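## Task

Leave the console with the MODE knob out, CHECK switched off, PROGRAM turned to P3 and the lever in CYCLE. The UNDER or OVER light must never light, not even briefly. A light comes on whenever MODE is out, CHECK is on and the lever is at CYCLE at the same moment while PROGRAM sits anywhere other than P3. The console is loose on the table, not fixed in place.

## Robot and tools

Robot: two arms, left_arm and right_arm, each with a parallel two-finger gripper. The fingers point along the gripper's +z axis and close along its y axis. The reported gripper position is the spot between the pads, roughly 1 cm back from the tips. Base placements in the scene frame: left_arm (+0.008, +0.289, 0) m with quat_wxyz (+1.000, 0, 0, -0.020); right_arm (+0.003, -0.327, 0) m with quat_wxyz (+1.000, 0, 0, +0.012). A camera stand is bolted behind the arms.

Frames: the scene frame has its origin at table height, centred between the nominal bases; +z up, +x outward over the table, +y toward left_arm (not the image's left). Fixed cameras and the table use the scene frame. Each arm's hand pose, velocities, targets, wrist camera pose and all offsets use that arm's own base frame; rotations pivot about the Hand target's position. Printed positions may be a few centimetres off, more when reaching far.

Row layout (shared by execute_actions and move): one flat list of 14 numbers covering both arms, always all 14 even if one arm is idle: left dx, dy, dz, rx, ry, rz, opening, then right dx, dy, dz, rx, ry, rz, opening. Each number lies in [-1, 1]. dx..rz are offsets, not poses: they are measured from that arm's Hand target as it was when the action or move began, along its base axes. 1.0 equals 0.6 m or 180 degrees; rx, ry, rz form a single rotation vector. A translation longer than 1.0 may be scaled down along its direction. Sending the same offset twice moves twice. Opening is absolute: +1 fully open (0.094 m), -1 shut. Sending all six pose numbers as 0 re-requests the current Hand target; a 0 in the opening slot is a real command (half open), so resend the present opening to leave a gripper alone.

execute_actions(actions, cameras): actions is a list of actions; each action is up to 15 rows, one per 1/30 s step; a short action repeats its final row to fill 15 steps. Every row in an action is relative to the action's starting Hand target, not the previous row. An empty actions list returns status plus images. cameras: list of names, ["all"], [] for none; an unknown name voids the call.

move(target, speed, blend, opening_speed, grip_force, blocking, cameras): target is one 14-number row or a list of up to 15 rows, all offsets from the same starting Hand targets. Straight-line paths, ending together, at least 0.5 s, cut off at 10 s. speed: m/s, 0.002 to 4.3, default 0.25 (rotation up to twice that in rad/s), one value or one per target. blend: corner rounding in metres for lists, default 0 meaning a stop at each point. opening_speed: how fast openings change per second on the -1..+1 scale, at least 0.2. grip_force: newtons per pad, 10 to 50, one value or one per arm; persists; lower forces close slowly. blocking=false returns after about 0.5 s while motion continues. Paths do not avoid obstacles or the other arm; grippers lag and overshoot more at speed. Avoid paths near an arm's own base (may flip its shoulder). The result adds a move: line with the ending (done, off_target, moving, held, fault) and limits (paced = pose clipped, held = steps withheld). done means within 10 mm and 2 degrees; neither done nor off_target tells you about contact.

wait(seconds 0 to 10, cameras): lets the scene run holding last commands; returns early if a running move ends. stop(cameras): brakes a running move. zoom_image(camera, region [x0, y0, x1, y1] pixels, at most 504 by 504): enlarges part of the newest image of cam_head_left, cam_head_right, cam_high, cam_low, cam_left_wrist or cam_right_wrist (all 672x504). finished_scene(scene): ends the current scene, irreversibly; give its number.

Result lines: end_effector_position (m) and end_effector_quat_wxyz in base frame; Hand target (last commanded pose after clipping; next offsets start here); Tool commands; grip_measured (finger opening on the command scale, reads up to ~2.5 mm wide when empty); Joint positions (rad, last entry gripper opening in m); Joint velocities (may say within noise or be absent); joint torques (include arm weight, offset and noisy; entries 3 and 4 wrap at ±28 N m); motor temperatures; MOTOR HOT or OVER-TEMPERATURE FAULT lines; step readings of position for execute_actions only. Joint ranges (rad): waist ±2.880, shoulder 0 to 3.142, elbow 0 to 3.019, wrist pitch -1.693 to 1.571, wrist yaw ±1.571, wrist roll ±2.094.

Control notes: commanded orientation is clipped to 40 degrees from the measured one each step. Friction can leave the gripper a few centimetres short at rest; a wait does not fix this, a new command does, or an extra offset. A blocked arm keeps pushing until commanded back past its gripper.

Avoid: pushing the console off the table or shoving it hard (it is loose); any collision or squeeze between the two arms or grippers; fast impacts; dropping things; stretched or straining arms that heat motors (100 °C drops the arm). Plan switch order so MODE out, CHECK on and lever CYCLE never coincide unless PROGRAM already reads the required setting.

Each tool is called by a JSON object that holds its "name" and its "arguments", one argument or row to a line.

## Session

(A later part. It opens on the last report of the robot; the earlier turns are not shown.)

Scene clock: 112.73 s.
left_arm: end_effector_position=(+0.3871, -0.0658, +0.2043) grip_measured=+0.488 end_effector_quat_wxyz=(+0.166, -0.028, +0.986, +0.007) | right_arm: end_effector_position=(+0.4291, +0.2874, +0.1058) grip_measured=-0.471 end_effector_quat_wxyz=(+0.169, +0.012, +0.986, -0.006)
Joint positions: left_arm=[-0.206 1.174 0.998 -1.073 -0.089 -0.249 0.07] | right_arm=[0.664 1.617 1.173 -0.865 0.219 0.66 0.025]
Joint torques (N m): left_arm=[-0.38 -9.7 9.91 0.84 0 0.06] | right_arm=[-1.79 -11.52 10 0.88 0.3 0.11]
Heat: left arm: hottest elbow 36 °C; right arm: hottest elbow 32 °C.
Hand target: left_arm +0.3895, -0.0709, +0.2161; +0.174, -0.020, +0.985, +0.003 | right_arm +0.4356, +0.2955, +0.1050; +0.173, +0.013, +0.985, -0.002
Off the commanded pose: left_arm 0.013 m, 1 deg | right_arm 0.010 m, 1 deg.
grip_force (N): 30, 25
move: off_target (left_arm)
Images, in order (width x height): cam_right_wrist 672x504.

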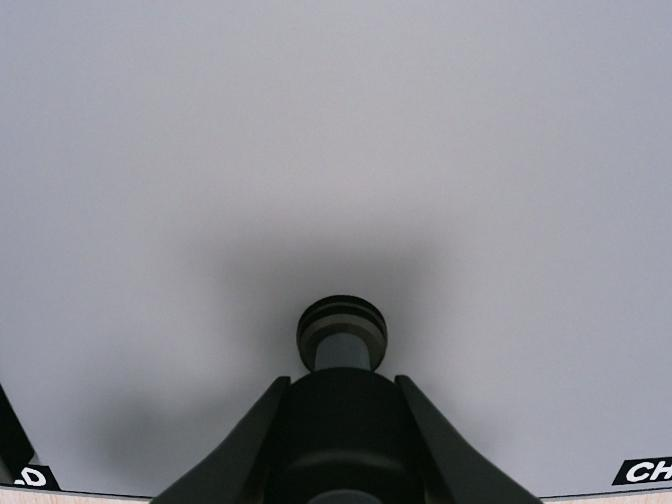

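{"name": "move", "arguments": {
  "target": [0,0,0,0,0,0,0.49,-0.0109,0,0.0315,0,0,0,-0.75],
  "speed": 0.06,
  "cameras": ["cam_right_wrist", "cam_low", "cam_high"]
}}

Scene clock: 114.00 s.
left_arm: end_effector_position=(+0.3871, -0.0658, +0.2043) grip_measured=+0.488 end_effector_quat_wxyz=(+0.166, -0.028, +0.986, +0.007) | right_arm: end_effector_position=(+0.4261, +0.2885, +0.1054) grip_measured=-0.472 end_effector_quat_wxyz=(+0.166, +0.010, +0.986, -0.008)
Joint positions: left_arm=[-0.206 1.174 0.998 -1.073 -0.089 -0.249 0.07] | right_arm=[0.67 1.617 1.173 -0.873 0.219 0.662 0.025]
Joint torques (N m): left_arm=[-0.44 -9.99 9.83 0.91 0.03 0.05] | right_arm=[-1.49 -15.44 10.92 -0.4 0.36 0.16]
Heat: left arm: hottest elbow 36 °C; right arm: hottest elbow 32 °C.
Hand target: left_arm +0.3895, -0.0709, +0.2161; +0.174, -0.020, +0.985, +0.003 | right_arm +0.4290, +0.2956, +0.1239; +0.173, +0.013, +0.985, -0.002
Off the commanded pose: left_arm 0.013 m, 1 deg | right_arm 0.020 m, 1 deg.
grip_force (N): 30, 25
move: off_target (left_arm, right_arm)
Images, in order (width x height): cam_high 672x504, cam_low 672x504, cam_right_wrist 672x504.

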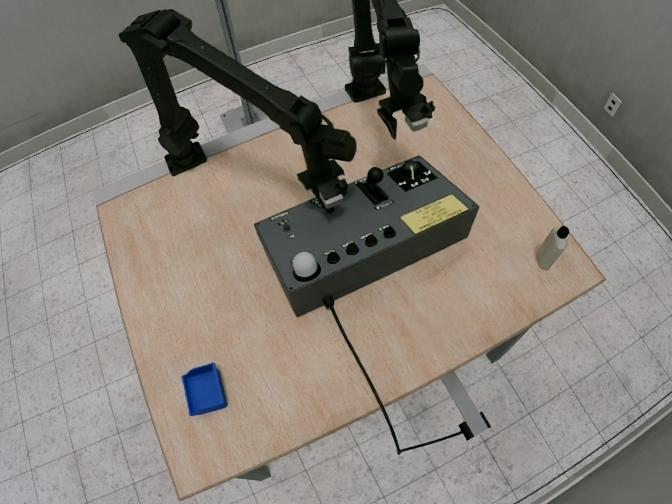

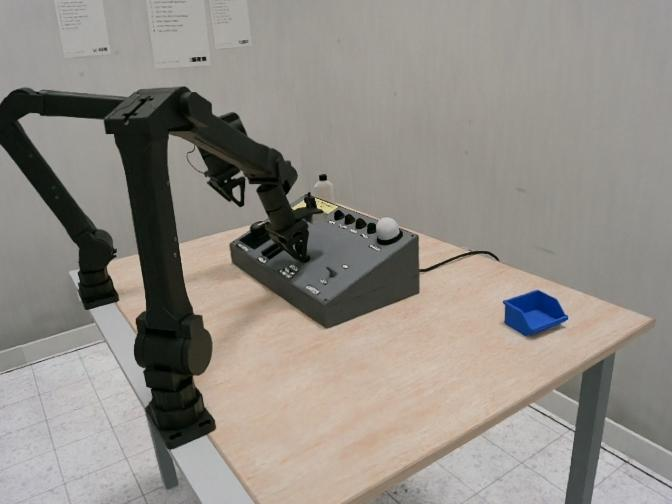

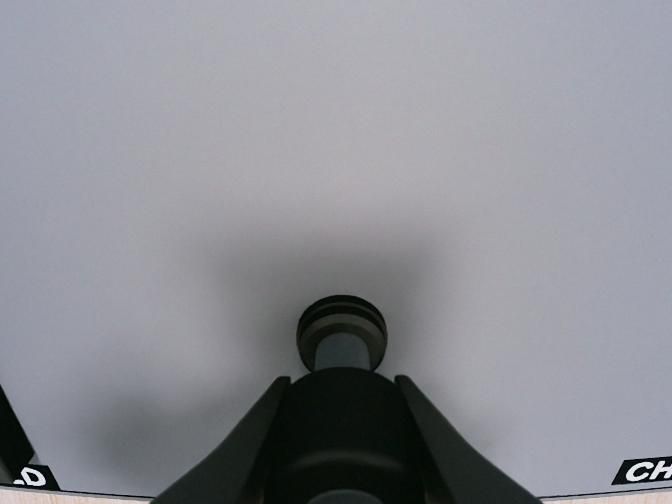

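{"name": "move", "arguments": {
  "target": [0,0,0,0,0,0,0.49,-0.0076,0,0.022,0,0,0,-0.75],
  "speed": 0.04,
  "cameras": ["cam_right_wrist", "cam_low", "cam_high"]
}}

Scene clock: 115.07 s.
left_arm: end_effector_position=(+0.3871, -0.0658, +0.2043) grip_measured=+0.488 end_effector_quat_wxyz=(+0.166, -0.028, +0.986, +0.007) | right_arm: end_effector_position=(+0.4259, +0.2883, +0.1064) grip_measured=-0.472 end_effector_quat_wxyz=(+0.164, +0.010, +0.986, -0.009)
Joint positions: left_arm=[-0.206 1.174 0.998 -1.073 -0.089 -0.249 0.07] | right_arm=[0.67 1.617 1.176 -0.88 0.219 0.663 0.025]
Joint torques (N m): left_arm=[-0.5 -9.7 10.03 0.81 0.01 0.05] | right_arm=[-1.2 -16.38 11.7 -1.26 0.39 0.19]
Heat: left arm: hottest elbow 36 °C; right arm: hottest elbow 32 °C.
Hand target: left_arm +0.3895, -0.0709, +0.2161; +0.174, -0.020, +0.985, +0.003 | right_arm +0.4244, +0.2954, +0.1370; +0.173, +0.014, +0.985, -0.003
Off the commanded pose: left_arm 0.013 m, 1 deg | right_arm 0.032 m, 1 deg.
grip_force (N): 30, 25
move: off_target (left_arm, right_arm)
Images, in order (width x height): cam_high 672x504, cam_low 672x504, cam_right_wrist 672x504.

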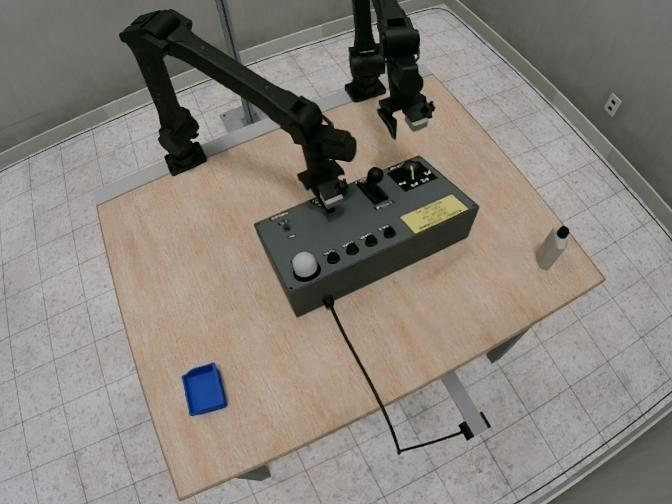

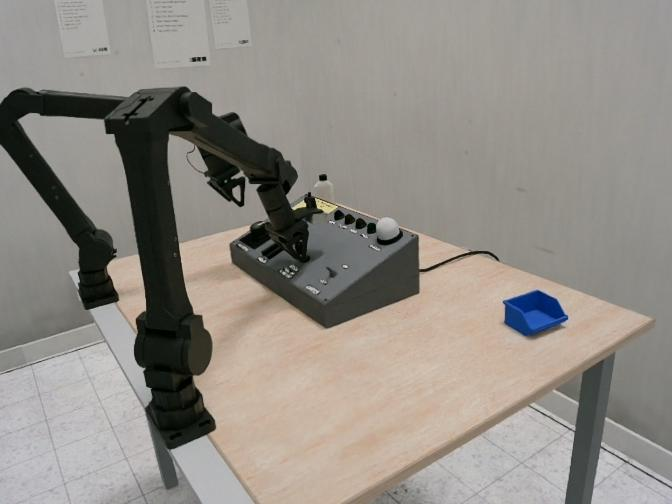

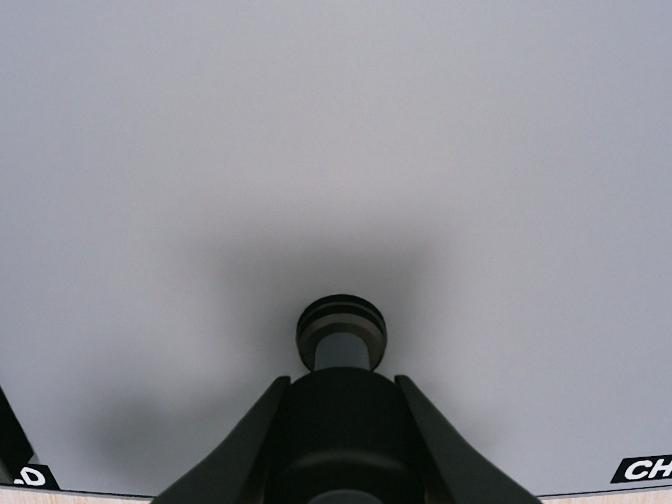

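{"name": "move", "arguments": {
  "target": [0,0,0,0,0,0,0.49,-0.0065,0,0.0189,0,0,0,-0.75],
  "speed": 0.04,
  "cameras": ["cam_right_wrist", "cam_low", "cam_high"]
}}

Scene clock: 116.10 s.
left_arm: end_effector_position=(+0.3871, -0.0658, +0.2043) grip_measured=+0.488 end_effector_quat_wxyz=(+0.166, -0.028, +0.986, +0.007) | right_arm: end_effector_position=(+0.4204, +0.2884, +0.1213) grip_measured=-0.472 end_effector_quat_wxyz=(+0.162, +0.010, +0.987, -0.011)
Joint positions: left_arm=[-0.206 1.174 0.998 -1.073 -0.089 -0.249 0.07] | right_arm=[0.677 1.594 1.191 -0.926 0.221 0.67 0.025]
Joint torques (N m): left_arm=[-0.73 -10.05 9.94 0.95 0.03 0.05] | right_arm=[-1.32 -15.21 11.28 -0.9 0.36 0.11]
Heat: left arm: hottest elbow 36 °C; right arm: hottest elbow 32 °C.
Hand target: left_arm +0.3895, -0.0709, +0.2161; +0.174, -0.020, +0.985, +0.003 | right_arm +0.4205, +0.2955, +0.1485; +0.173, +0.013, +0.985, -0.002
Off the commanded pose: left_arm 0.013 m, 1 deg | right_arm 0.028 m, 2 deg.
grip_force (N): 30, 25
move: off_target (left_arm, right_arm)
Images, in order (width x height): cam_high 672x504, cam_low 672x504, cam_right_wrist 672x504.

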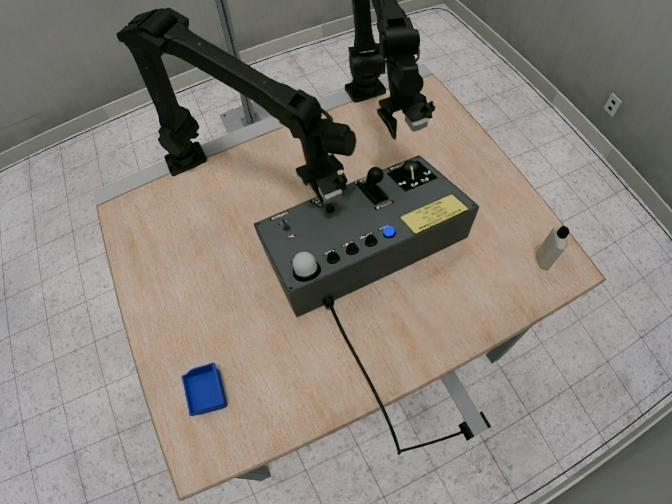

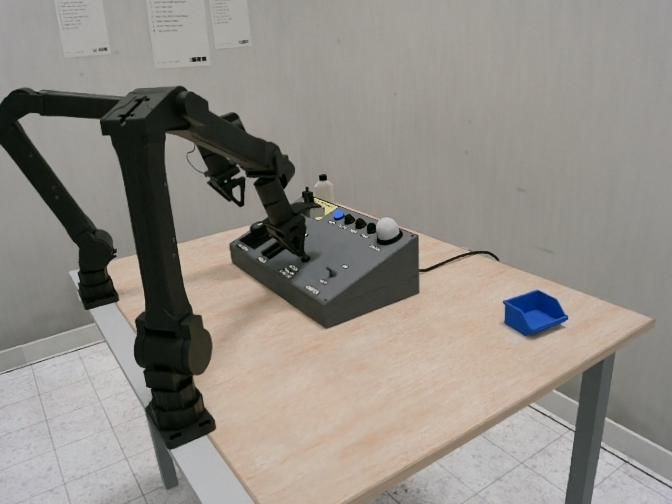

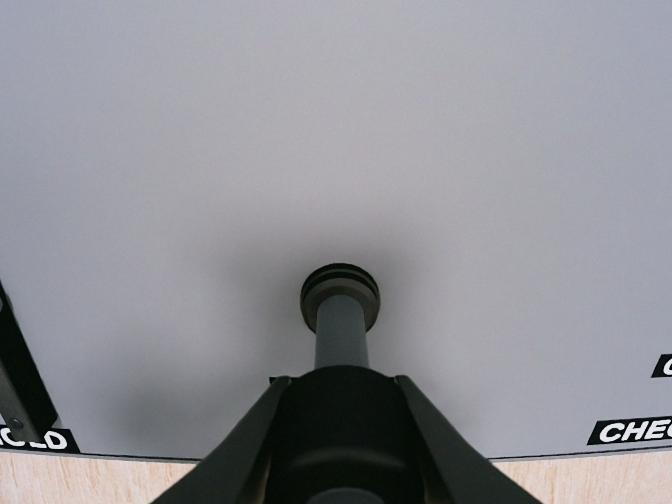

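{"name": "move", "arguments": {
  "target": [
    [0,0,0,0,0,0,0.49,0,0,0,0,0,0,0.17],
    [0,0,0.1,0,0,0,0.49,-0.0325,0,0.0945,0,0,0,0.17],
    [0,-0.167,0.1,0,0,0,0.49,-0.167,-0.333,0.2,0,0,0,0.17]
  ],
  "speed": [0.1,0.12,0.25],
  "blend": [0,0.03,0],
  "cameras": ["all"]
}}

Scene clock: 119.80 s.
left_arm: end_effector_position=(+0.3803, -0.1631, +0.2626) grip_measured=+0.488 end_effector_quat_wxyz=(+0.166, -0.019, +0.986, +0.006) | right_arm: end_effector_position=(+0.3225, +0.0955, +0.2716) grip_measured=+0.168 end_effector_quat_wxyz=(+0.182, +0.021, +0.983, +0.001)
Joint positions: left_arm=[-0.474 1.234 1.202 -1.248 -0.167 -0.488 0.07] | right_arm=[0.357 0.992 1.042 -1.279 0.131 0.377 0.055]
Joint torques (N m): left_arm=[0.03 -8.88 11.69 0.84 -0.31 -0.1] | right_arm=[-2.32 -3.84 9.58 0.31 0.03 -0.12]
Heat: left arm: hottest elbow 36 °C; right arm: hottest elbow 32 °C.
Hand target: left_arm +0.3896, -0.1710, +0.2762; +0.174, -0.020, +0.985, +0.003 | right_arm +0.3203, +0.0957, +0.2684; +0.173, +0.013, +0.985, -0.002
Off the commanded pose: left_arm 0.018 m, 1 deg | right_arm 0.004 m, 1 deg.
grip_force (N): 30, 25
move: off_target (left_arm)

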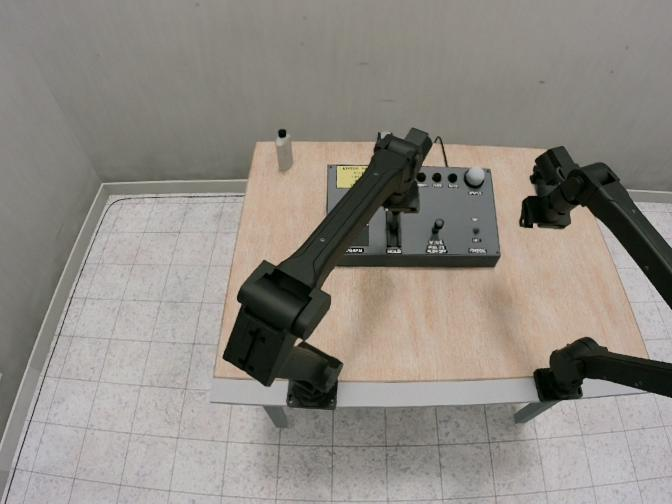

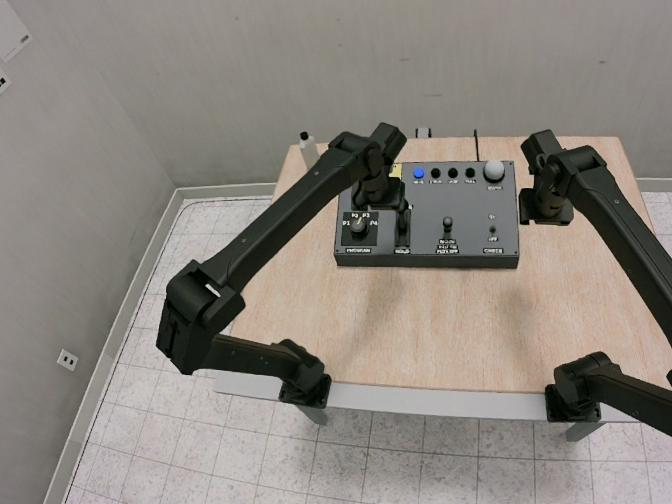

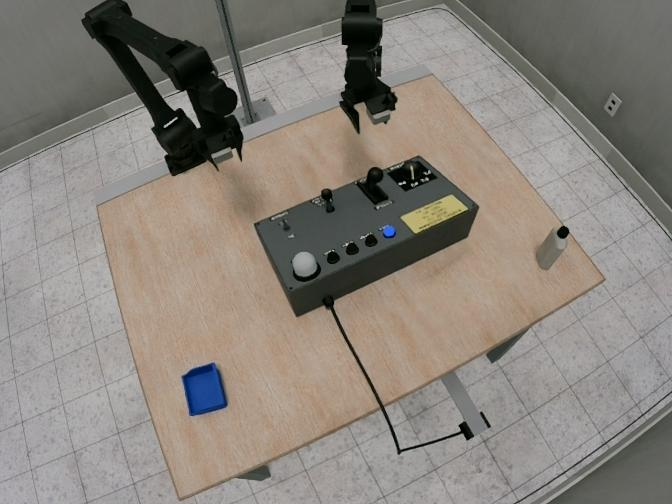

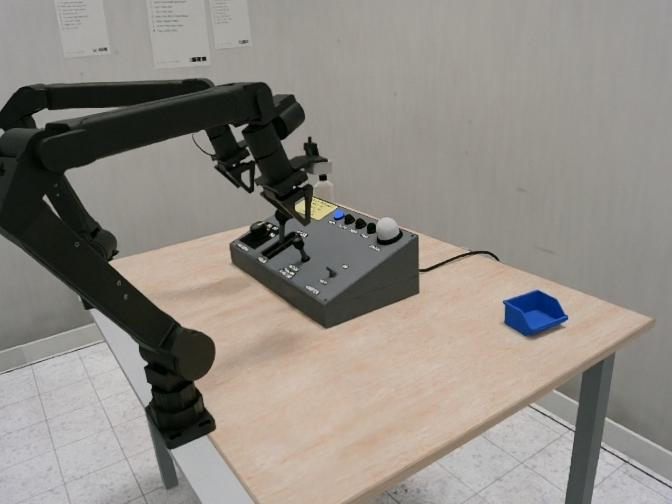

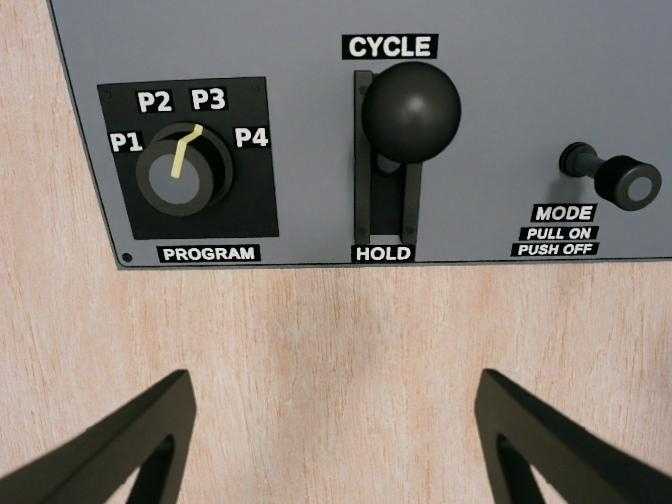

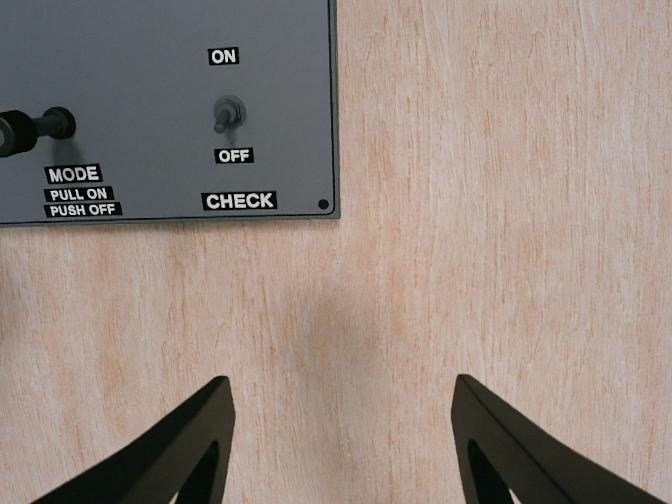

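{"name": "zoom_image", "arguments": {
  "camera": "cam_left_wrist",
  "region": [90, 70, 290, 270]
}}

{"name": "zoom_image", "arguments": {
  "camera": "cam_left_wrist",
  "region": [330, 20, 530, 270]
}}

{"name": "zoom_image", "arguments": {
  "camera": "cam_right_wrist",
  "region": [0, 30, 340, 230]
}}

{"name": "zoom_image", "arguments": {
  "camera": "cam_low",
  "region": [220, 190, 430, 330]
}}

{"name": "zoom_image", "arguments": {
  "camera": "cam_high",
  "region": [250, 140, 490, 320]
}}

Scaled by 2.520 from the camera's 672x504 image, which has a finer 960x720 frame.

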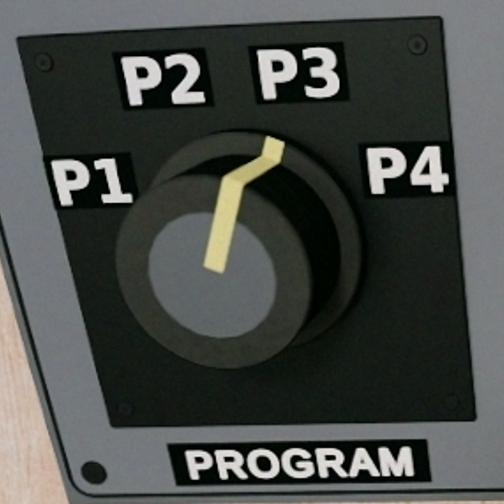

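Scaled by 2.016 from the camera's 672x504 image, which has a finer 960x720 frame.

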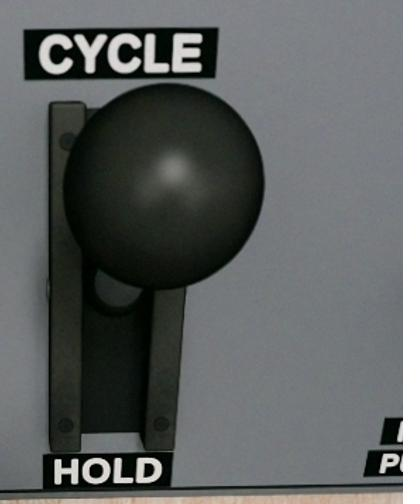

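Scaled by 1.482 from the camera's 672x504 image, which has a finer 960x720 frame.

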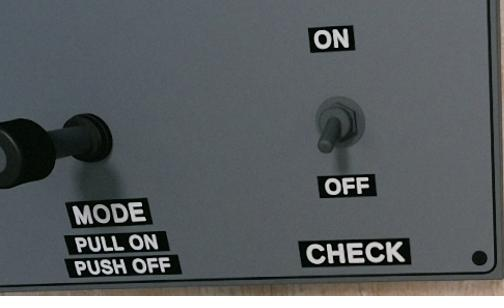

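Scaled by 2.400 from the camera's 672x504 image, which has a finer 960x720 frame.

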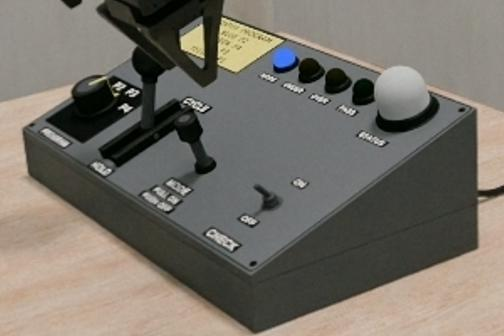

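Scaled by 2.100 from the camera's 672x504 image, which has a finer 960x720 frame.

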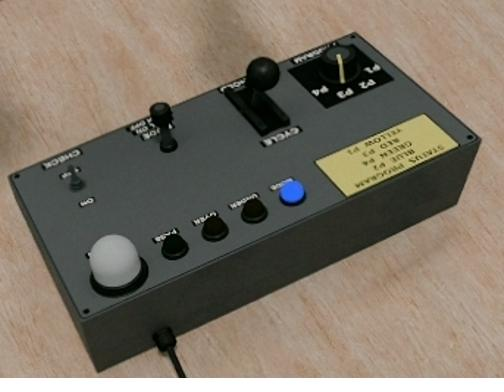

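{"name": "finished_scene", "arguments": {
  "scene": 1
}}

The scene is finished: the task was done.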